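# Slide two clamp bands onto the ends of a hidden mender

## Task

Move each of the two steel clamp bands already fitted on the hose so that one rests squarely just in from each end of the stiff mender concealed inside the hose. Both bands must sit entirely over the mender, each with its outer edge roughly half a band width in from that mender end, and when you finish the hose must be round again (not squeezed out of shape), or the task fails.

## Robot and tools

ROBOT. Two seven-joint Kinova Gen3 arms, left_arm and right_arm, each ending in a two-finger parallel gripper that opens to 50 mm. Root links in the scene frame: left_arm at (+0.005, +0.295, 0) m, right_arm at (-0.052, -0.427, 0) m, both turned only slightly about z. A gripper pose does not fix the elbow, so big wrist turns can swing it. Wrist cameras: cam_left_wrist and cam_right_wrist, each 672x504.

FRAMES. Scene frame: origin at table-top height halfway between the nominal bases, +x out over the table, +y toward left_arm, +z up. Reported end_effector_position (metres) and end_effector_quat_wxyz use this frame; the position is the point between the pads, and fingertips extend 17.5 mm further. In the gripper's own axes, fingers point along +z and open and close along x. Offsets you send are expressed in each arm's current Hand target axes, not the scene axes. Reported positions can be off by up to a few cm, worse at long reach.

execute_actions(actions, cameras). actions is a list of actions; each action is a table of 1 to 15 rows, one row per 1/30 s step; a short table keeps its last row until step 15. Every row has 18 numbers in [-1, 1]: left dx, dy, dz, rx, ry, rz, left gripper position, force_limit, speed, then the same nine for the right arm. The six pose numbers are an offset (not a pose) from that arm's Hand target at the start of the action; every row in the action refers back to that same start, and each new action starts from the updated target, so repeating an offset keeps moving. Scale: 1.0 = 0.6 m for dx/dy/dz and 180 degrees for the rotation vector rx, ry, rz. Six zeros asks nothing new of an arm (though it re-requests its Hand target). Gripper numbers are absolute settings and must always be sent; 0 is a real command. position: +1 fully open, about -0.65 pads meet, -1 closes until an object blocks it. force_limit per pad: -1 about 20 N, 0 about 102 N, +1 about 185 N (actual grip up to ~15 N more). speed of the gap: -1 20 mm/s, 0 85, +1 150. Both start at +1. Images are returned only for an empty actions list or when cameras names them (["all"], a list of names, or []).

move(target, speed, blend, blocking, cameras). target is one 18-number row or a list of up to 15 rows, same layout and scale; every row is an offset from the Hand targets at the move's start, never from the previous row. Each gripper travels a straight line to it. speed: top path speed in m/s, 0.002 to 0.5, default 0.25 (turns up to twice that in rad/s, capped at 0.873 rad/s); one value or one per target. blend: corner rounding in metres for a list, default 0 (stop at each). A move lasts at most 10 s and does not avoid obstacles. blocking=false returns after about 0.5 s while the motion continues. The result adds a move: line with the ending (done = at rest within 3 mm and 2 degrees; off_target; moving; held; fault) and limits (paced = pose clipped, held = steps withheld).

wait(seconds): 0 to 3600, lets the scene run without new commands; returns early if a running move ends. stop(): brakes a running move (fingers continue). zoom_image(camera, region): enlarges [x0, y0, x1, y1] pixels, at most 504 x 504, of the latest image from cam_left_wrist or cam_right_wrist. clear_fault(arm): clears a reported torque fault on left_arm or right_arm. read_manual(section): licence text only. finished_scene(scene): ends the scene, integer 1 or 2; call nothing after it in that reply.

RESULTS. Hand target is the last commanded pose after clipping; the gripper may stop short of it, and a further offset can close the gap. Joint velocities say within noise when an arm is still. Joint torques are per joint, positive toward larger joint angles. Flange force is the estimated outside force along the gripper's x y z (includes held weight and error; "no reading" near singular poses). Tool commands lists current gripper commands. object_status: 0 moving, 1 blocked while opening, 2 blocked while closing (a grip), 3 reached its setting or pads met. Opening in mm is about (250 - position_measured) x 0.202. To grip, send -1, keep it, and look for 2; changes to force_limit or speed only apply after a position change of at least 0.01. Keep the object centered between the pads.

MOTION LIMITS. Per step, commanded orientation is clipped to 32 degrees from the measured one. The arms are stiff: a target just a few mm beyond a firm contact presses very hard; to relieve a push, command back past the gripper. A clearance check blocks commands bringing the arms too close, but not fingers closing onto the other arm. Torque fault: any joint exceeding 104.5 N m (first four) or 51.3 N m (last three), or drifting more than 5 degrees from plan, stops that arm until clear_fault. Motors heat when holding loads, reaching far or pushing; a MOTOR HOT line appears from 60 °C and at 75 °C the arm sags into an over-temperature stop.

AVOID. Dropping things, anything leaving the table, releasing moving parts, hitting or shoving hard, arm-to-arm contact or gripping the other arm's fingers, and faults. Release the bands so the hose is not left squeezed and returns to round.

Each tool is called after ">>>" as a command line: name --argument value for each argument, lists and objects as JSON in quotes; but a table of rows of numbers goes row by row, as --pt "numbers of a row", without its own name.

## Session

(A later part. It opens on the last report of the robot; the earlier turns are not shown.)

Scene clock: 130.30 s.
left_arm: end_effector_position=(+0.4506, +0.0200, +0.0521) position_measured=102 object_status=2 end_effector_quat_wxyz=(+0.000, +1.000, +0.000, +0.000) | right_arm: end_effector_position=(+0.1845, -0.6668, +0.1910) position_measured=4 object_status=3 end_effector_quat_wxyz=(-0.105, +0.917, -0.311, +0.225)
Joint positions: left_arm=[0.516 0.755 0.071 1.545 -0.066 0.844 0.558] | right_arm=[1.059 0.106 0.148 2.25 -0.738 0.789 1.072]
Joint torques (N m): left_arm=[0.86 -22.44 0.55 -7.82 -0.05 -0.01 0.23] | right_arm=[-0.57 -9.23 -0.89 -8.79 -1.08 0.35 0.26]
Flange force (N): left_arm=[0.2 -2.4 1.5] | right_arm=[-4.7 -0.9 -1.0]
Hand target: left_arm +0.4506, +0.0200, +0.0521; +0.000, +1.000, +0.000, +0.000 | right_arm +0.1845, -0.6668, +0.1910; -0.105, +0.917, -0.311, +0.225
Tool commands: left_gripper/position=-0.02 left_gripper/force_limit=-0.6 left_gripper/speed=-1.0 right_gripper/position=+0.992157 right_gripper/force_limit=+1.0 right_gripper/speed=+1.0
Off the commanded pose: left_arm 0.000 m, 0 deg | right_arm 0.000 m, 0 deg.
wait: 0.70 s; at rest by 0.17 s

>>> move --pt "0 0 0 0 0 0 0.5 -1 0 0 0 0 0 0 0 0.992157 1 1" --pt "0 0.0167 0 0 0 0 -0.02 -0.6 -1 0 0 0 0 0 0 0.992157 1 1"

>>> wait --seconds 0.7

>>> move --pt "0 0 0 0 0 0 0.5 -1 0 0 0 0 0 0 0 0.992157 1 1" --pt "0 0.00833 0 0 0 0 -0.02 -0.6 -1 0 0 0 0 0 0 0.992157 1 1"

>>> wait --seconds 0.7

>>> move --pt "0 0 0 0 0 0 0.5 -1 0 0 0 0 0 0 0 0.992157 1 1" --pt "0 -0.1417 0 0 0 0 -0.02 -0.6 -1 0 0 0 0 0 0 0.992157 1 1"

>>> wait --seconds 0.7 --cameras '["cam_left_wrist"]'

Scene clock: 139.13 s.
left_arm: end_effector_position=(+0.4506, +0.0100, +0.0521) position_measured=103 object_status=2 end_effector_quat_wxyz=(+0.000, +1.000, +0.000, +0.000) | right_arm: end_effector_position=(+0.1845, -0.6668, +0.1910) position_measured=4 object_status=3 end_effector_quat_wxyz=(-0.105, +0.917, -0.311, +0.225)
Joint positions: left_arm=[0.533 0.764 0.071 1.524 -0.065 0.856 0.574] | right_arm=[1.059 0.106 0.148 2.25 -0.738 0.789 1.072]
Joint torques (N m): left_arm=[0.95 -22.67 0.61 -7.61 0.06 0.17 0.24] | right_arm=[-0.61 -9.23 -0.9 -8.8 -1.08 0.32 0.26]
Flange force (N): left_arm=[0.9 -2.2 1.8] | right_arm=[-4.7 -0.8 -1.1]
Hand target: left_arm +0.4505, +0.0100, +0.0521; +0.000, +1.000, +0.000, +0.000 | right_arm +0.1845, -0.6668, +0.1910; -0.105, +0.917, -0.311, +0.225
Off the commanded pose: left_arm 0.000 m, 0 deg | right_arm 0.000 m, 0 deg.
move: done

Scene clock: 139.83 s.
left_arm: end_effector_position=(+0.4506, +0.0100, +0.0521) position_measured=104 object_status=2 end_effector_quat_wxyz=(+0.000, +1.000, +0.000, +0.000) | right_arm: end_effector_position=(+0.1845, -0.6668, +0.1910) position_measured=4 object_status=3 end_effector_quat_wxyz=(-0.105, +0.917, -0.311, +0.225)
Joint positions: left_arm=[0.533 0.764 0.071 1.524 -0.065 0.856 0.574] | right_arm=[1.059 0.106 0.148 2.25 -0.738 0.789 1.072]
Joint torques (N m): left_arm=[0.98 -22.68 0.6 -7.6 0.07 0.19 0.26] | right_arm=[-0.58 -9.25 -0.87 -8.74 -1.06 0.34 0.24]
Flange force (N): left_arm=[1.0 -2.2 1.8] | right_arm=[-4.5 -0.7 -1.0]
Hand target: left_arm +0.4505, +0.0100, +0.0521; +0.000, +1.000, +0.000, +0.000 | right_arm +0.1845, -0.6668, +0.1910; -0.105, +0.917, -0.311, +0.225
Tool commands: left_gripper/position=-0.02 left_gripper/force_limit=-0.6 left_gripper/speed=-1.0 right_gripper/position=+0.992157 right_gripper/force_limit=+1.0 right_gripper/speed=+1.0
Off the commanded pose: left_arm 0.000 m, 0 deg | right_arm 0.000 m, 0 deg.
wait: 0.70 s; at rest by 0.17 s

Scene clock: 141.20 s.
left_arm: end_effector_position=(+0.4506, +0.0050, +0.0521) position_measured=106 object_status=2 end_effector_quat_wxyz=(+0.000, +1.000, +0.000, +0.000) | right_arm: end_effector_position=(+0.1845, -0.6668, +0.1910) position_measured=4 object_status=3 end_effector_quat_wxyz=(-0.105, +0.917, -0.311, +0.225)
Joint positions: left_arm=[0.541 0.769 0.071 1.513 -0.065 0.862 0.582] | right_arm=[1.059 0.106 0.148 2.25 -0.738 0.789 1.072]
Joint torques (N m): left_arm=[1.18 -22.77 0.9 -7.82 0.16 0.01 0.25] | right_arm=[-0.56 -9.28 -0.9 -8.78 -1.1 0.35 0.26]
Flange force (N): left_arm=[0.9 -2.7 1.5] | right_arm=[-4.6 -0.8 -1.0]
Hand target: left_arm +0.4505, +0.0050, +0.0521; +0.000, +1.000, +0.000, +0.000 | right_arm +0.1845, -0.6668, +0.1910; -0.105, +0.917, -0.311, +0.225
Off the commanded pose: left_arm 0.000 m, 0 deg | right_arm 0.000 m, 0 deg.
move: done

Scene clock: 141.90 s.
left_arm: end_effector_position=(+0.4506, +0.0050, +0.0521) position_measured=106 object_status=2 end_effector_quat_wxyz=(+0.000, +1.000, +0.000, +0.000) | right_arm: end_effector_position=(+0.1845, -0.6668, +0.1910) position_measured=4 object_status=3 end_effector_quat_wxyz=(-0.105, +0.917, -0.311, +0.225)
Joint positions: left_arm=[0.541 0.769 0.071 1.513 -0.065 0.862 0.582] | right_arm=[1.059 0.106 0.148 2.25 -0.738 0.789 1.072]
Joint torques (N m): left_arm=[1.21 -22.74 0.9 -7.77 0.18 0.04 0.26] | right_arm=[-0.57 -9.24 -0.9 -8.78 -1.07 0.34 0.24]
Flange force (N): left_arm=[1.0 -2.7 1.5] | right_arm=[-4.7 -0.8 -1.0]
Hand target: left_arm +0.4505, +0.0050, +0.0521; +0.000, +1.000, +0.000, +0.000 | right_arm +0.1845, -0.6668, +0.1910; -0.105, +0.917, -0.311, +0.225
Tool commands: left_gripper/position=-0.02 left_gripper/force_limit=-0.6 left_gripper/speed=-1.0 right_gripper/position=+0.992157 right_gripper/force_limit=+1.0 right_gripper/speed=+1.0
Off the commanded pose: left_arm 0.000 m, 0 deg | right_arm 0.000 m, 0 deg.
wait: 0.70 s; at rest by 0.17 s

Scene clock: 143.70 s.
left_arm: end_effector_position=(+0.4505, +0.0900, +0.0521) position_measured=106 object_status=2 end_effector_quat_wxyz=(+0.000, +1.000, +0.000, +0.000) | right_arm: end_effector_position=(+0.1845, -0.6668, +0.1910) position_measured=4 object_status=3 end_effector_quat_wxyz=(-0.105, +0.917, -0.311, +0.225)
Joint positions: left_arm=[0.387 0.698 0.072 1.673 -0.067 0.774 0.437] | right_arm=[1.059 0.106 0.148 2.25 -0.738 0.789 1.072]
Joint torques (N m): left_arm=[0.93 -20.76 0.55 -8.74 0.05 -1.17 0.27] | right_arm=[-0.55 -9.23 -0.9 -8.76 -1.05 0.34 0.23]
Flange force (N): left_arm=[-2.9 -4.1 -0.7] | right_arm=[-4.6 -0.8 -0.9]
Hand target: left_arm +0.4506, +0.0900, +0.0521; +0.000, +1.000, +0.000, +0.000 | right_arm +0.1845, -0.6668, +0.1910; -0.105, +0.917, -0.311, +0.225
Off the commanded pose: left_arm 0.000 m, 0 deg | right_arm 0.000 m, 0 deg.
move: done

Scene clock: 144.40 s.
left_arm: end_effector_position=(+0.4505, +0.0900, +0.0521) position_measured=106 object_status=2 end_effector_quat_wxyz=(+0.000, +1.000, +0.000, +0.000) | right_arm: end_effector_position=(+0.1845, -0.6668, +0.1910) position_measured=4 object_status=3 end_effector_quat_wxyz=(-0.105, +0.917, -0.311, +0.225)
Joint positions: left_arm=[0.387 0.698 0.072 1.673 -0.067 0.774 0.437] | right_arm=[1.059 0.106 0.148 2.25 -0.738 0.789 1.072]
Joint torques (N m): left_arm=[0.89 -20.81 0.52 -8.77 0.03 -1.16 0.29] | right_arm=[-0.54 -9.25 -0.9 -8.79 -1.08 0.36 0.23]
Flange force (N): left_arm=[-2.9 -4.1 -0.6] | right_arm=[-4.7 -0.8 -0.9]
Hand target: left_arm +0.4506, +0.0900, +0.0521; +0.000, +1.000, +0.000, +0.000 | right_arm +0.1845, -0.6668, +0.1910; -0.105, +0.917, -0.311, +0.225
Tool commands: left_gripper/position=-0.02 left_gripper/force_limit=-0.6 left_gripper/speed=-1.0 right_gripper/position=+0.992157 right_gripper/force_limit=+1.0 right_gripper/speed=+1.0
Off the commanded pose: left_arm 0.000 m, 0 deg | right_arm 0.000 m, 0 deg.
wait: 0.70 s; at rest by 0.17 s
cam_left_wrist: T_world_to_cam=[[0.99964, 0.02034, 0.01754, -0.45837], [0.01996, -0.99957, 0.02154, 0.13685], [0.01797, -0.02118, -0.99961, 0.21511]] pos_world=[0.45161, 0.15067, 0.22012]

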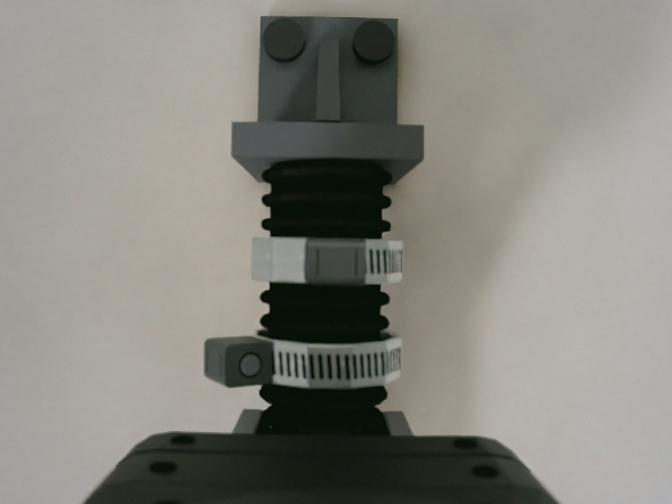

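>>> move --pt "0 0 0 0 0 0 0.5 -1 0 0 0 0 0 0 0 0.992157 1 1" --pt "0 0.14583 0 0 0 0 -0.02 -0.6 -1 0 0 0 0 0 0 0.992157 1 1"

>>> wait --seconds 0.7

>>> move --pt "0 0 0 0 0 0 0.5 -1 0 0 0 0 0 0 0 0.992157 1 1" --pt "0 -0.15416 0 0 0 0 -0.02 -0.6 -1 0 0 0 0 0 0 0.992157 1 1"

>>> wait --seconds 0.7

Scene clock: 173.33 s.
left_arm: end_effector_position=(+0.4505, +0.0024, +0.0521) position_measured=121 object_status=2 end_effector_quat_wxyz=(+0.000, +1.000, +0.000, +0.000) | right_arm: end_effector_position=(+0.1845, -0.6668, +0.1910) position_measured=4 object_status=3 end_effector_quat_wxyz=(-0.105, +0.917, -0.311, +0.225)
Joint positions: left_arm=[0.546 0.772 0.071 1.508 -0.065 0.865 0.585] | right_arm=[1.059 0.106 0.148 2.25 -0.738 0.789 1.072]
Joint torques (N m): left_arm=[-1.02 -23.2 -1.5 -6.13 -0.95 1.51 0.22] | right_arm=[-0.59 -9.24 -0.9 -8.79 -1.06 0.33 0.26]
Flange force (N): left_arm=[2.4 3.3 4.0] | right_arm=[-4.7 -0.8 -1.0]
Hand target: left_arm +0.4505, +0.0025, +0.0521; +0.000, +1.000, +0.000, +0.000 | right_arm +0.1845, -0.6668, +0.1910; -0.105, +0.917, -0.311, +0.225
Off the commanded pose: left_arm 0.000 m, 0 deg | right_arm 0.000 m, 0 deg.
move: done

Scene clock: 174.03 s.
left_arm: end_effector_position=(+0.4505, +0.0025, +0.0521) position_measured=121 object_status=2 end_effector_quat_wxyz=(+0.000, +1.000, +0.000, +0.000) | right_arm: end_effector_position=(+0.1845, -0.6668, +0.1910) position_measured=4 object_status=3 end_effector_quat_wxyz=(-0.105, +0.917, -0.311, +0.225)
Joint positions: left_arm=[0.546 0.772 0.071 1.508 -0.065 0.865 0.585] | right_arm=[1.059 0.106 0.148 2.25 -0.738 0.789 1.072]
Joint torques (N m): left_arm=[-1.35 -23.17 -1.85 -6.1 -1.09 1.53 0.2] | right_arm=[-0.54 -9.25 -0.86 -8.77 -1.08 0.33 0.28]
Flange force (N): left_arm=[2.2 3.9 3.9] | right_arm=[-4.5 -1.0 -1.0]
Hand target: left_arm +0.4505, +0.0025, +0.0521; +0.000, +1.000, +0.000, +0.000 | right_arm +0.1845, -0.6668, +0.1910; -0.105, +0.917, -0.311, +0.225
Tool commands: left_gripper/position=-0.02 left_gripper/force_limit=-0.6 left_gripper/speed=-1.0 right_gripper/position=+0.992157 right_gripper/force_limit=+1.0 right_gripper/speed=+1.0
Off the commanded pose: left_arm 0.000 m, 0 deg | right_arm 0.000 m, 0 deg.
wait: 0.70 s; at rest by 0.17 s

Scene clock: 176.30 s.
left_arm: end_effector_position=(+0.4505, +0.0950, +0.0521) position_measured=150 object_status=0 end_effector_quat_wxyz=(+0.000, +1.000, +0.000, +0.000) | right_arm: end_effector_position=(+0.1845, -0.6668, +0.1910) position_measured=4 object_status=3 end_effector_quat_wxyz=(-0.105, +0.917, -0.311, +0.225)
Joint positions: left_arm=[0.378 0.694 0.072 1.68 -0.067 0.77 0.428] | right_arm=[1.059 0.106 0.148 2.25 -0.738 0.789 1.072]
Joint torques (N m): left_arm=[0.59 -20.72 0.24 -8.35 -0.12 -0.86 0.25] | right_arm=[-0.58 -9.23 -0.89 -8.77 -1.06 0.33 0.25]
Flange force (N): left_arm=[-2.5 -3.1 -0.2] | right_arm=[-4.7 -0.8 -1.0]
Hand target: left_arm +0.4506, +0.0950, +0.0521; +0.000, +1.000, +0.000, +0.000 | right_arm +0.1845, -0.6668, +0.1910; -0.105, +0.917, -0.311, +0.225
Off the commanded pose: left_arm 0.000 m, 0 deg | right_arm 0.000 m, 0 deg.
move: done

Scene clock: 177.00 s.
left_arm: end_effector_position=(+0.4506, +0.0950, +0.0521) position_measured=150 object_status=2 end_effector_quat_wxyz=(+0.000, +1.000, +0.000, +0.000) | right_arm: end_effector_position=(+0.1845, -0.6668, +0.1910) position_measured=4 object_status=3 end_effector_quat_wxyz=(-0.105, +0.917, -0.311, +0.225)
Joint positions: left_arm=[0.378 0.694 0.072 1.68 -0.067 0.77 0.428] | right_arm=[1.059 0.106 0.148 2.25 -0.738 0.789 1.072]
Joint torques (N m): left_arm=[0.64 -20.75 0.21 -8.38 -0.13 -0.86 0.24] | right_arm=[-0.56 -9.24 -0.92 -8.78 -1.08 0.32 0.26]
Flange force (N): left_arm=[-2.5 -3.2 -0.1] | right_arm=[-4.6 -0.8 -1.1]
Hand target: left_arm +0.4506, +0.0950, +0.0521; +0.000, +1.000, +0.000, +0.000 | right_arm +0.1845, -0.6668, +0.1910; -0.105, +0.917, -0.311, +0.225
Tool commands: left_gripper/position=-0.02 left_gripper/force_limit=-0.6 left_gripper/speed=-1.0 right_gripper/position=+0.992157 right_gripper/force_limit=+1.0 right_gripper/speed=+1.0
Off the commanded pose: left_arm 0.000 m, 0 deg | right_arm 0.000 m, 0 deg.
wait: 0.70 s; at rest by 0.17 s

>>> move --pt "0 0 0 0 0 0 1 -0.6 0 0 0 0 0 0 0 0.992157 1 1" --pt "0 0 -0.1167 0 0 0 1 -0.6 0 0 0 0 0 0 0 0.992157 1 1" --pt "0 -0.096 -0.1167 0 0 0 1 -0.6 0 0 0 0 0 0 0 0.992157 1 1" --cameras '["cam_left_wrist"]'

Scene clock: 190.23 s.
left_arm: end_effector_position=(+0.4506, +0.1526, +0.1221) position_measured=3 object_status=3 end_effector_quat_wxyz=(+0.000, +1.000, +0.000, +0.000) | right_arm: end_effector_position=(+0.1845, -0.6668, +0.1910) position_measured=4 object_status=3 end_effector_quat_wxyz=(-0.105, +0.917, -0.311, +0.225)
Joint positions: left_arm=[0.257 0.545 0.078 1.684 -0.051 0.914 0.302] | right_arm=[1.059 0.106 0.148 2.25 -0.738 0.789 1.072]
Joint torques (N m): left_arm=[0.77 -19.2 0.33 -8.58 -0.03 -0.3 0.18] | right_arm=[-0.6 -9.23 -0.93 -8.77 -1.08 0.36 0.25]
Flange force (N): left_arm=[-1.1 -2.4 1.1] | right_arm=[-4.7 -0.7 -1.0]
Hand target: left_arm +0.4506, +0.1526, +0.1221; +0.000, +1.000, +0.000, +0.000 | right_arm +0.1845, -0.6668, +0.1910; -0.105, +0.917, -0.311, +0.225
Off the commanded pose: left_arm 0.000 m, 0 deg | right_arm 0.000 m, 0 deg.
move: done
cam_left_wrist: T_world_to_cam=[[0.99964, 0.02034, 0.01764, -0.461], [0.01996, -0.99957, 0.02154, 0.19791], [0.01807, -0.02118, -0.99961, 0.28636]] pos_world=[0.45171, 0.21327, 0.29013]

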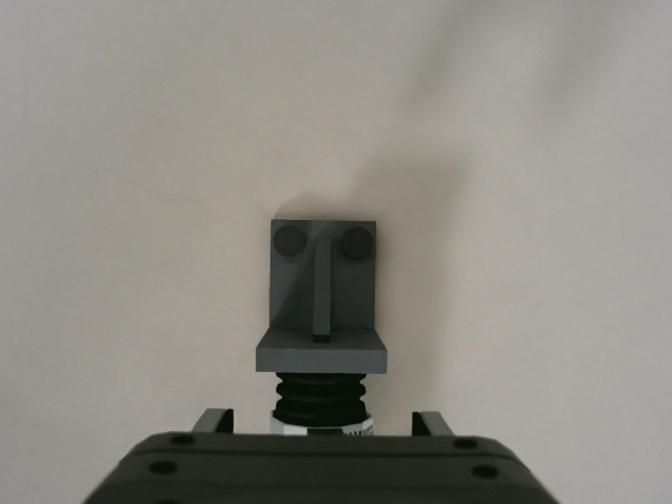

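>>> move --pt "0 0 0.1167 0 0 0 1 -0.6 0 0 0 0 0 0 0 0.992157 1 1" --speed 0.1

>>> move --pt "0 0 0 0 0 0 0.2 -0.8 -1 0 0 0 0 0 0 0.992157 1 1"

>>> wait --seconds 0.7 --cameras '["cam_left_wrist"]'

Scene clock: 197.13 s.
left_arm: end_effector_position=(+0.4506, +0.1526, +0.0521) position_measured=3 object_status=3 end_effector_quat_wxyz=(+0.000, +1.000, +0.000, +0.000) | right_arm: end_effector_position=(+0.1845, -0.6668, +0.1910) position_measured=4 object_status=3 end_effector_quat_wxyz=(-0.105, +0.917, -0.311, +0.225)
Joint positions: left_arm=[0.265 0.66 0.066 1.755 -0.061 0.728 0.31] | right_arm=[1.059 0.106 0.148 2.25 -0.738 0.789 1.072]
Joint torques (N m): left_arm=[0.78 -19.96 0.35 -7.36 0 -0.31 0.24] | right_arm=[-0.55 -9.25 -0.92 -8.78 -1.06 0.32 0.26]
Flange force (N): left_arm=[-1.1 -2.7 0.8] | right_arm=[-4.6 -0.8 -1.0]
Hand target: left_arm +0.4506, +0.1526, +0.0521; +0.000, +1.000, +0.000, +0.000 | right_arm +0.1845, -0.6668, +0.1910; -0.105, +0.917, -0.311, +0.225
Off the commanded pose: left_arm 0.000 m, 0 deg | right_arm 0.000 m, 0 deg.
move: done

Scene clock: 198.00 s.
left_arm: end_effector_position=(+0.4506, +0.1526, +0.0521) position_measured=69 object_status=0 end_effector_quat_wxyz=(+0.000, +1.000, +0.000, +0.000) | right_arm: end_effector_position=(+0.1845, -0.6668, +0.1910) position_measured=4 object_status=3 end_effector_quat_wxyz=(-0.105, +0.917, -0.311, +0.225)
Joint positions: left_arm=[0.265 0.66 0.066 1.755 -0.061 0.728 0.31] | right_arm=[1.059 0.106 0.148 2.25 -0.738 0.789 1.072]
Joint torques (N m): left_arm=[0.77 -20.01 0.35 -7.41 -0.04 -0.28 0.24] | right_arm=[-0.57 -9.22 -0.89 -8.76 -1.08 0.33 0.26]
Flange force (N): left_arm=[-1.3 -2.7 1.0] | right_arm=[-4.6 -0.9 -1.1]
Hand target: left_arm +0.4506, +0.1526, +0.0521; +0.000, +1.000, +0.000, +0.000 | right_arm +0.1845, -0.6668, +0.1910; -0.105, +0.917, -0.311, +0.225
Off the commanded pose: left_arm 0.000 m, 0 deg | right_arm 0.000 m, 0 deg.
move: done

Scene clock: 198.70 s.
left_arm: end_effector_position=(+0.4506, +0.1526, +0.0521) position_measured=69 object_status=2 end_effector_quat_wxyz=(+0.000, +1.000, +0.000, +0.000) | right_arm: end_effector_position=(+0.1845, -0.6668, +0.1910) position_measured=4 object_status=3 end_effector_quat_wxyz=(-0.105, +0.917, -0.311, +0.225)
Joint positions: left_arm=[0.265 0.66 0.066 1.755 -0.061 0.728 0.31] | right_arm=[1.059 0.106 0.148 2.25 -0.738 0.789 1.072]
Joint torques (N m): left_arm=[0.83 -20.03 0.37 -7.39 -0.02 -0.32 0.22] | right_arm=[-0.57 -9.25 -0.9 -8.79 -1.07 0.32 0.26]
Flange force (N): left_arm=[-1.1 -2.8 1.0] | right_arm=[-4.6 -0.8 -1.0]
Hand target: left_arm +0.4506, +0.1526, +0.0521; +0.000, +1.000, +0.000, +0.000 | right_arm +0.1845, -0.6668, +0.1910; -0.105, +0.917, -0.311, +0.225
Tool commands: left_gripper/position=+0.2 left_gripper/force_limit=-0.8 left_gripper/speed=-1.0 right_gripper/position=+0.992157 right_gripper/force_limit=+1.0 right_gripper/speed=+1.0
Off the commanded pose: left_arm 0.000 m, 0 deg | right_arm 0.000 m, 0 deg.
wait: 0.70 s; at rest by 0.17 s
cam_left_wrist: T_world_to_cam=[[0.99964, 0.02034, 0.01764, -0.45977], [0.01996, -0.99957, 0.02154, 0.19942], [0.01807, -0.02118, -0.99961, 0.21639]] pos_world=[0.45171, 0.21327, 0.22012]

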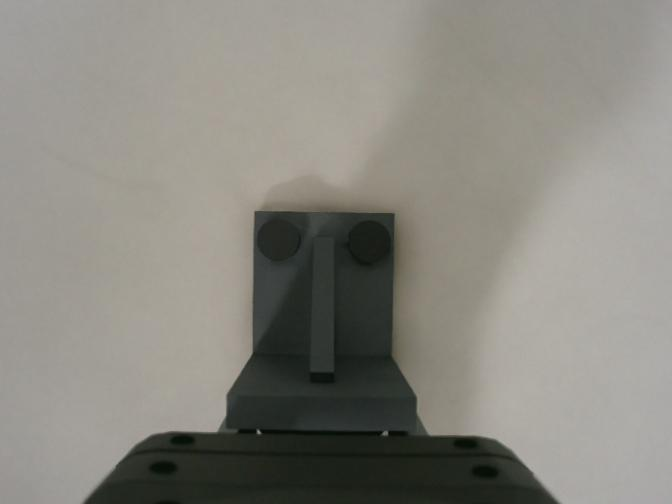

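>>> move --pt "0 0.05 0 0 0 0 0.2 -0.8 -1 0 0 0 0 0 0 0.992157 1 1" --speed 0.05 --cameras '["cam_left_wrist"]'

Scene clock: 204.53 s.
left_arm: end_effector_position=(+0.4506, +0.1226, +0.0521) position_measured=69 object_status=2 end_effector_quat_wxyz=(+0.000, +1.000, +0.000, +0.000) | right_arm: end_effector_position=(+0.1845, -0.6668, +0.1910) position_measured=4 object_status=3 end_effector_quat_wxyz=(-0.105, +0.917, -0.311, +0.225)
Joint positions: left_arm=[0.329 0.676 0.064 1.719 -0.059 0.748 0.368] | right_arm=[1.059 0.106 0.148 2.25 -0.738 0.789 1.072]
Joint torques (N m): left_arm=[0.95 -20.37 0.51 -7.58 0.01 -0.4 0.24] | right_arm=[-0.57 -9.24 -0.91 -8.75 -1.06 0.35 0.24]
Flange force (N): left_arm=[-1.0 -3.1 0.7] | right_arm=[-4.6 -0.7 -1.0]
Hand target: left_arm +0.4506, +0.1226, +0.0521; +0.000, +1.000, +0.000, +0.000 | right_arm +0.1845, -0.6668, +0.1910; -0.105, +0.917, -0.311, +0.225
Off the commanded pose: left_arm 0.000 m, 0 deg | right_arm 0.000 m, 0 deg.
move: done
cam_left_wrist: T_world_to_cam=[[0.99964, 0.02044, 0.01754, -0.45915], [0.02006, -0.99957, 0.02154, 0.16939], [0.01798, -0.02118, -0.99961, 0.2158]] pos_world=[0.45171, 0.18327, 0.22012]

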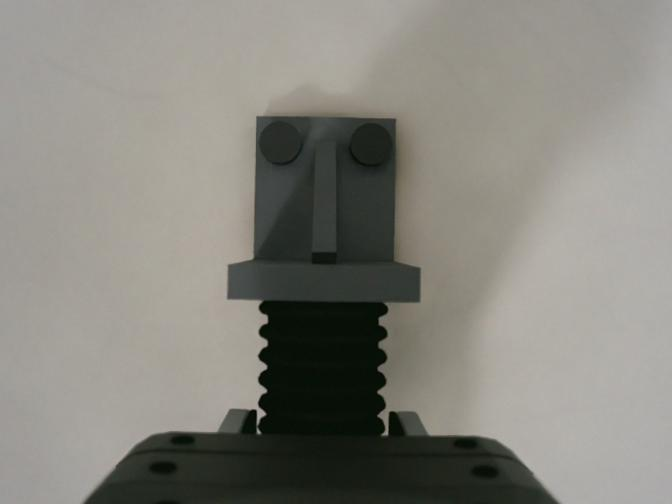

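>>> move --pt "0 0.1343 0 0 0 0 0.2 -0.8 -1 0 0 0 0 0 0 0.992157 1 1" --speed 0.05 --cameras '["cam_left_wrist"]'

Scene clock: 208.33 s.
left_arm: end_effector_position=(+0.4506, +0.0421, +0.0521) position_measured=69 object_status=2 end_effector_quat_wxyz=(+0.000, +1.000, +0.000, +0.000) | right_arm: end_effector_position=(+0.1845, -0.6668, +0.1910) position_measured=4 object_status=3 end_effector_quat_wxyz=(-0.105, +0.917, -0.311, +0.225)
Joint positions: left_arm=[0.485 0.734 0.059 1.589 -0.054 0.82 0.512] | right_arm=[1.059 0.106 0.148 2.25 -0.738 0.789 1.072]
Joint torques (N m): left_arm=[1.05 -21.25 0.54 -8.02 0.07 -0.55 0.24] | right_arm=[-0.58 -9.24 -0.92 -8.76 -1.06 0.34 0.26]
Flange force (N): left_arm=[-1.0 -3.5 -0.6] | right_arm=[-4.6 -0.8 -1.0]
Hand target: left_arm +0.4506, +0.0420, +0.0521; +0.000, +1.000, +0.000, +0.000 | right_arm +0.1845, -0.6668, +0.1910; -0.105, +0.917, -0.311, +0.225
Off the commanded pose: left_arm 0.000 m, 0 deg | right_arm 0.000 m, 0 deg.
move: done
cam_left_wrist: T_world_to_cam=[[0.99964, 0.02034, 0.01764, -0.45742], [0.01996, -0.99957, 0.02154, 0.08897], [0.01807, -0.02118, -0.99961, 0.21405]] pos_world=[0.45161, 0.10277, 0.22012]

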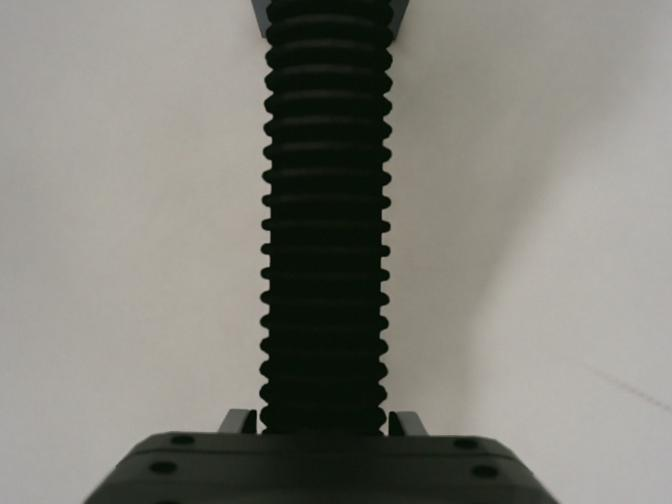

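>>> move --pt "0 0.0142 0 0 0 0 0.2 -0.8 -1 0 0 0 0 0 0 0.992157 1 1" --pt "0 -0.0025 0 0 0 0 0.6 -0.8 0 0 0 0 0 0 0 0.992157 1 1" --pt "0 -0.08416 0 0 0 0 -0.02 -0.6 -1 0 0 0 0 0 0 0.992157 1 1" --speed '[0.03,0.05,0.1]'

>>> wait --seconds 0.7 --cameras '["cam_left_wrist"]'

Scene clock: 220.87 s.
left_arm: end_effector_position=(+0.4506, +0.0925, +0.0521) position_measured=127 object_status=2 end_effector_quat_wxyz=(+0.000, +1.000, +0.000, +0.000) | right_arm: end_effector_position=(+0.1845, -0.6668, +0.1910) position_measured=4 object_status=3 end_effector_quat_wxyz=(-0.105, +0.917, -0.311, +0.225)
Joint positions: left_arm=[0.39 0.695 0.061 1.676 -0.056 0.772 0.424] | right_arm=[1.059 0.106 0.148 2.25 -0.738 0.789 1.072]
Joint torques (N m): left_arm=[0.8 -21.02 0.44 -8.78 -0.03 -1.12 0.27] | right_arm=[-0.63 -9.27 -0.94 -8.81 -1.09 0.36 0.27]
Flange force (N): left_arm=[-2.8 -3.7 0.0] | right_arm=[-4.7 -0.7 -1.0]
Hand target: left_arm +0.4506, +0.0925, +0.0521; +0.000, +1.000, +0.000, +0.000 | right_arm +0.1845, -0.6668, +0.1910; -0.105, +0.917, -0.311, +0.225
Off the commanded pose: left_arm 0.000 m, 0 deg | right_arm 0.000 m, 0 deg.
move: done

Scene clock: 221.57 s.
left_arm: end_effector_position=(+0.4506, +0.0925, +0.0521) position_measured=127 object_status=2 end_effector_quat_wxyz=(+0.000, +1.000, +0.000, +0.000) | right_arm: end_effector_position=(+0.1845, -0.6668, +0.1910) position_measured=4 object_status=3 end_effector_quat_wxyz=(-0.105, +0.917, -0.311, +0.225)
Joint positions: left_arm=[0.39 0.695 0.061 1.676 -0.056 0.772 0.424] | right_arm=[1.059 0.106 0.148 2.25 -0.738 0.789 1.072]
Joint torques (N m): left_arm=[0.88 -21.03 0.45 -8.82 0 -1.13 0.24] | right_arm=[-0.59 -9.25 -0.89 -8.81 -1.06 0.34 0.25]
Flange force (N): left_arm=[-2.9 -3.9 0.0] | right_arm=[-4.7 -0.8 -0.9]
Hand target: left_arm +0.4506, +0.0925, +0.0521; +0.000, +1.000, +0.000, +0.000 | right_arm +0.1845, -0.6668, +0.1910; -0.105, +0.917, -0.311, +0.225
Tool commands: left_gripper/position=-0.02 left_gripper/force_limit=-0.6 left_gripper/speed=-1.0 right_gripper/position=+0.992157 right_gripper/force_limit=+1.0 right_gripper/speed=+1.0
Off the commanded pose: left_arm 0.000 m, 0 deg | right_arm 0.000 m, 0 deg.
wait: 0.70 s; at rest by 0.17 s
cam_left_wrist: T_world_to_cam=[[0.99964, 0.02034, 0.01764, -0.45844], [0.01996, -0.99957, 0.02154, 0.13945], [0.01807, -0.02118, -0.99961, 0.21512]] pos_world=[0.45161, 0.15327, 0.22012]

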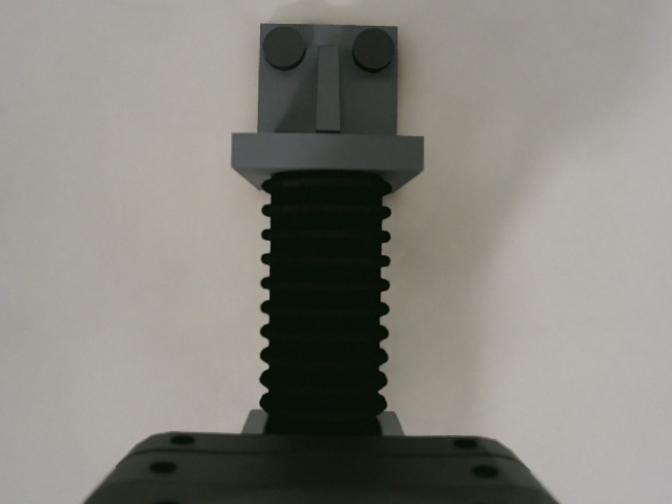

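>>> move --pt "0 0 0 0 0 0 0.8 -0.6 0 0 0 0 0 0 0 0.992157 1 1" --pt "0 0.0967 0 0 0 0 0.2 -0.8 -0.5 0 0 0 0 0 0 0.992157 1 1" --pt "0 0.01 0 0 0 0 0.8 -0.8 -0.5 0 0 0 0 0 0 0.992157 1 1" --pt "0 -0.02 0 0 0 0 0.8 -0.8 -0.5 0 0 0 0 0 0 0.992157 1 1" --speed '[0.1,0.1,0.05,0.1]' --cameras '["cam_left_wrist"]'

Scene clock: 236.93 s.
left_arm: end_effector_position=(+0.4506, +0.1045, +0.0521) position_measured=32 object_status=3 end_effector_quat_wxyz=(+0.000, +1.000, +0.000, +0.000) | right_arm: end_effector_position=(+0.1845, -0.6668, +0.1910) position_measured=4 object_status=3 end_effector_quat_wxyz=(-0.105, +0.917, -0.311, +0.225)
Joint positions: left_arm=[0.366 0.687 0.062 1.694 -0.058 0.762 0.402] | right_arm=[1.059 0.106 0.148 2.25 -0.738 0.789 1.072]
Joint torques (N m): left_arm=[0.78 -20.67 0.39 -7.59 -0.02 -0.33 0.22] | right_arm=[-0.57 -9.26 -0.9 -8.76 -1.07 0.34 0.27]
Flange force (N): left_arm=[-0.8 -2.7 0.8] | right_arm=[-4.5 -0.8 -1.0]
Hand target: left_arm +0.4506, +0.1045, +0.0521; +0.000, +1.000, +0.000, +0.000 | right_arm +0.1845, -0.6668, +0.1910; -0.105, +0.917, -0.311, +0.225
Off the commanded pose: left_arm 0.000 m, 0 deg | right_arm 0.000 m, 0 deg.
move: done
cam_left_wrist: T_world_to_cam=[[0.99964, 0.02024, 0.01755, -0.45865], [0.01986, -0.99957, 0.02154, 0.15139], [0.01797, -0.02118, -0.99961, 0.21542]] pos_world=[0.45161, 0.16517, 0.22012]

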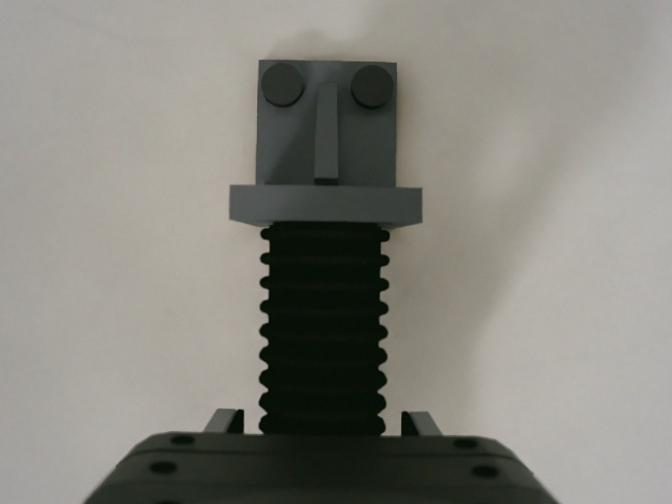

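>>> move --pt "0 0 -0.15 0 0 0 0.8 -0.8 -0.5 0 0 0 0 0 0 0.992157 1 1" --pt "0 0.2075 -0.15 0 0 0 0.8 -0.8 -0.5 0 0 0 0 0 0 0.992157 1 1" --blend '[0.02,0]' --cameras '["cam_left_wrist"]'

Scene clock: 242.37 s.
left_arm: end_effector_position=(+0.4506, -0.0200, +0.1421) position_measured=32 object_status=3 end_effector_quat_wxyz=(+0.000, +1.000, +0.000, +0.000) | right_arm: end_effector_position=(+0.1845, -0.6668, +0.1910) position_measured=4 object_status=3 end_effector_quat_wxyz=(-0.105, +0.917, -0.311, +0.225)
Joint positions: left_arm=[0.571 0.678 0.091 1.358 -0.064 1.109 0.618] | right_arm=[1.059 0.106 0.148 2.25 -0.738 0.789 1.072]
Joint torques (N m): left_arm=[0.8 -22.5 0.53 -9.43 -0.01 -0.29 0.23] | right_arm=[-0.58 -9.27 -0.91 -8.78 -1.07 0.33 0.27]
Flange force (N): left_arm=[-0.1 -2.4 1.0] | right_arm=[-4.6 -0.8 -1.0]
Hand target: left_arm +0.4506, -0.0200, +0.1421; +0.000, +1.000, +0.000, +0.000 | right_arm +0.1845, -0.6668, +0.1910; -0.105, +0.917, -0.311, +0.225
Off the commanded pose: left_arm 0.000 m, 0 deg | right_arm 0.000 m, 0 deg.
move: done
cam_left_wrist: T_world_to_cam=[[0.99964, 0.02034, 0.01764, -0.45774], [0.01996, -0.99957, 0.02154, 0.02496], [0.01807, -0.02118, -0.99961, 0.3026]] pos_world=[0.45161, 0.04067, 0.31002]

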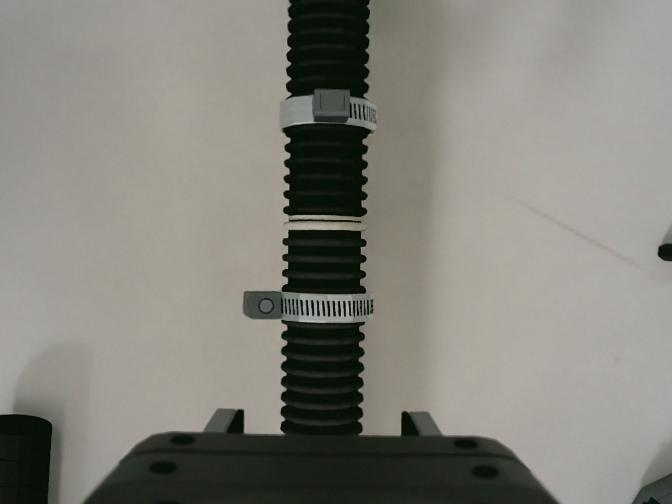

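>>> move --pt "0 -0.0133 0 0 0 0 0.8 -0.8 -0.5 0 0 0 0 0 0 0.992157 1 1" --pt "0 -0.0133 0.15 0 0 0 0.44 -0.8 -0.5 0 0 0 0 0 0 0.992157 1 1" --pt "0 -0.0433 0.15 0 0 0 0.44 -0.8 -0.5 0 0 0 0 0 0 0.992157 1 1" --speed '[0.1,0.15,0.02]' --cameras '["cam_left_wrist"]'

Scene clock: 251.07 s.
left_arm: end_effector_position=(+0.4505, +0.0060, +0.0521) position_measured=86 object_status=3 end_effector_quat_wxyz=(+0.000, +1.000, +0.000, +0.000) | right_arm: end_effector_position=(+0.1845, -0.6668, +0.1910) position_measured=4 object_status=3 end_effector_quat_wxyz=(-0.105, +0.917, -0.311, +0.225)
Joint positions: left_arm=[0.535 0.768 0.079 1.516 -0.072 0.86 0.586] | right_arm=[1.059 0.106 0.148 2.25 -0.738 0.789 1.072]
Joint torques (N m): left_arm=[0.8 -22.62 0.53 -8.17 -0.05 -0.28 0.24] | right_arm=[-0.58 -9.22 -0.91 -8.76 -1.07 0.32 0.25]
Flange force (N): left_arm=[-0.4 -2.6 0.9] | right_arm=[-4.6 -0.8 -1.1]
Hand target: left_arm +0.4505, +0.0060, +0.0521; +0.000, +1.000, +0.000, +0.000 | right_arm +0.1845, -0.6668, +0.1910; -0.105, +0.917, -0.311, +0.225
Off the commanded pose: left_arm 0.000 m, 0 deg | right_arm 0.000 m, 0 deg.
move: done
cam_left_wrist: T_world_to_cam=[[0.99964, 0.02034, 0.01764, -0.45668], [0.01996, -0.99957, 0.02154, 0.05289], [0.01807, -0.02118, -0.99961, 0.21319]] pos_world=[0.45161, 0.06667, 0.22002]

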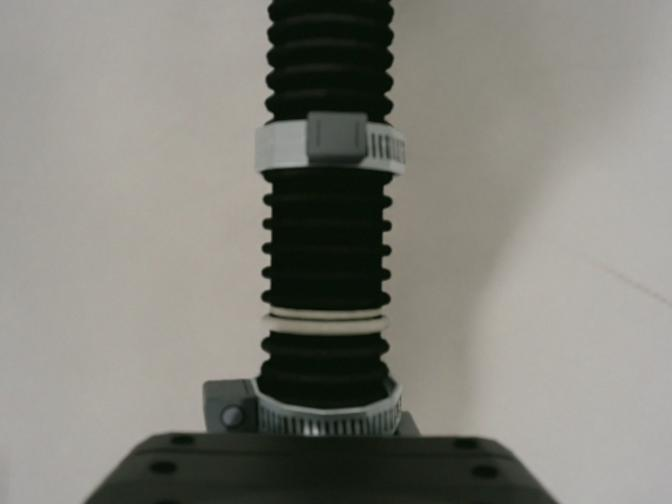

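>>> move --pt "0 0.005 0 0 0 0 0.8 -0.8 -0.5 0 0 0 0 0 0 0.992157 1 1" --pt "0 0.005 -0.15 0 0 0 0.8 -0.8 -0.5 0 0 0 0 0 0 0.992157 1 1" --pt "0 -0.17 -0.15 0 0 0 0.8 -0.8 -0.5 0 0 0 0 0 0 0.992157 1 1" --pt "0 -0.17 0 0 0 0 0.44 -0.8 -0.5 0 0 0 0 0 0 0.992157 1 1" --pt "0 -0.1378 0 0 0 0 0.44 -0.8 -0.5 0 0 0 0 0 0 0.992157 1 1" --speed '[0.05,0.25,0.25,0.15,0.02]' --blend '[0,0.02,0.02,0,0]' --cameras '["cam_left_wrist"]'

Scene clock: 260.67 s.
left_arm: end_effector_position=(+0.4506, +0.0887, +0.0521) position_measured=86 object_status=3 end_effector_quat_wxyz=(+0.000, +1.000, +0.000, +0.000) | right_arm: end_effector_position=(+0.1845, -0.6668, +0.1910) position_measured=4 object_status=3 end_effector_quat_wxyz=(-0.105, +0.917, -0.311, +0.225)
Joint positions: left_arm=[0.395 0.698 0.064 1.67 -0.059 0.775 0.433] | right_arm=[1.059 0.106 0.148 2.25 -0.738 0.789 1.072]
Joint torques (N m): left_arm=[0.86 -20.93 0.41 -7.7 0 -0.31 0.24] | right_arm=[-0.56 -9.23 -0.89 -8.77 -1.06 0.33 0.26]
Flange force (N): left_arm=[-0.8 -2.9 0.9] | right_arm=[-4.6 -0.9 -1.0]
Hand target: left_arm +0.4506, +0.0887, +0.0521; +0.000, +1.000, +0.000, +0.000 | right_arm +0.1845, -0.6668, +0.1910; -0.105, +0.917, -0.311, +0.225
Off the commanded pose: left_arm 0.000 m, 0 deg | right_arm 0.000 m, 0 deg.
move: done
cam_left_wrist: T_world_to_cam=[[0.99964, 0.02044, 0.01754, -0.45836], [0.02006, -0.99957, 0.02164, 0.13548], [0.01798, -0.02128, -0.99961, 0.2151]] pos_world=[0.45161, 0.14937, 0.22012]

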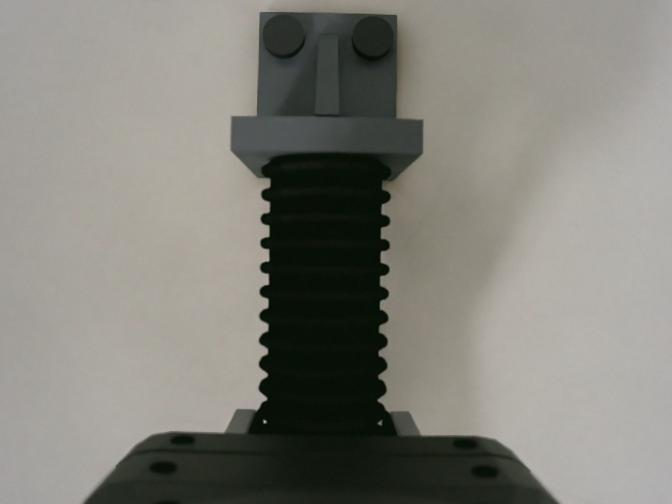

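Open, rise, view both bands.

>>> move --pt "0 -0.005 0 0 0 0 0.8 -0.8 -0.5 0 0 0 0 0 0 0.992157 1 1" --pt "0 -0.005 -0.15 0 0 0 0.8 -0.8 -0.5 0 0 0 0 0 0 0.992157 1 1" --pt "0 0.1812 -0.15 0 0 0 0.8 -0.8 -0.5 0 0 0 0 0 0 0.992157 1 1" --speed '[0.05,0.25,0.25]' --blend '[0,0.02,0]' --cameras '["cam_left_wrist"]'

>>> zoom_image --camera "cam_left_wrist" --region '[220, 60, 420, 360]'

Scene clock: 265.77 s.
left_arm: end_effector_position=(+0.4505, -0.0200, +0.1421) position_measured=32 object_status=3 end_effector_quat_wxyz=(+0.000, +1.000, +0.000, +0.000) | right_arm: end_effector_position=(+0.1845, -0.6668, +0.1910) position_measured=4 object_status=3 end_effector_quat_wxyz=(-0.105, +0.917, -0.311, +0.225)
Joint positions: left_arm=[0.572 0.678 0.091 1.358 -0.064 1.109 0.618] | right_arm=[1.059 0.106 0.148 2.25 -0.738 0.789 1.072]
Joint torques (N m): left_arm=[0.86 -22.58 0.55 -9.68 -0.02 -0.31 0.24] | right_arm=[-0.59 -9.23 -0.91 -8.77 -1.08 0.36 0.25]
Flange force (N): left_arm=[-0.7 -3.0 1.4] | right_arm=[-4.7 -0.8 -1.0]
Hand target: left_arm +0.4505, -0.0201, +0.1421; +0.000, +1.000, +0.000, +0.000 | right_arm +0.1845, -0.6668, +0.1910; -0.105, +0.917, -0.311, +0.225
Off the commanded pose: left_arm 0.000 m, 0 deg | right_arm 0.000 m, 0 deg.
move: done
cam_left_wrist: T_world_to_cam=[[0.99964, 0.02044, 0.01764, -0.45774], [0.02006, -0.99957, 0.02154, 0.02492], [0.01808, -0.02118, -0.99961, 0.3026]] pos_world=[0.45161, 0.04067, 0.31002]

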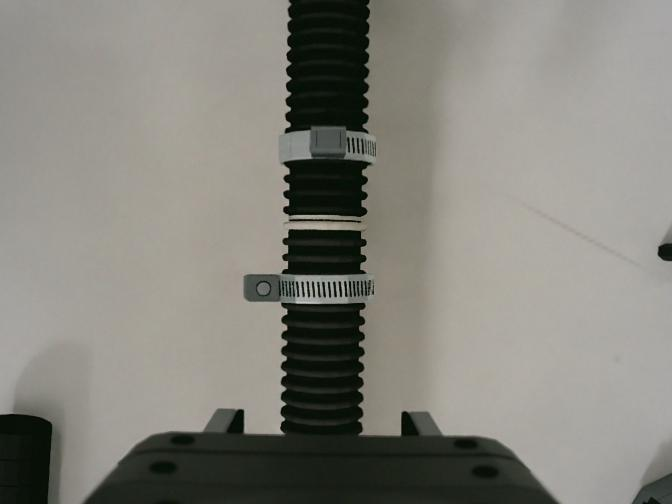

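Scaled by 1.680.

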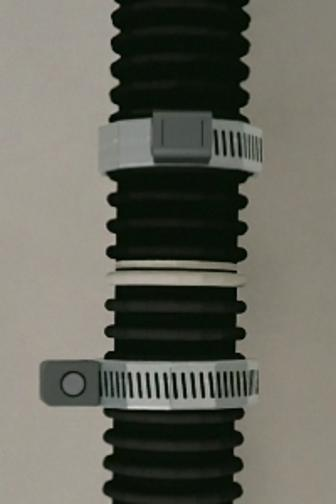

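>>> finished_scene --scene 1

The scene is finished: the task was done.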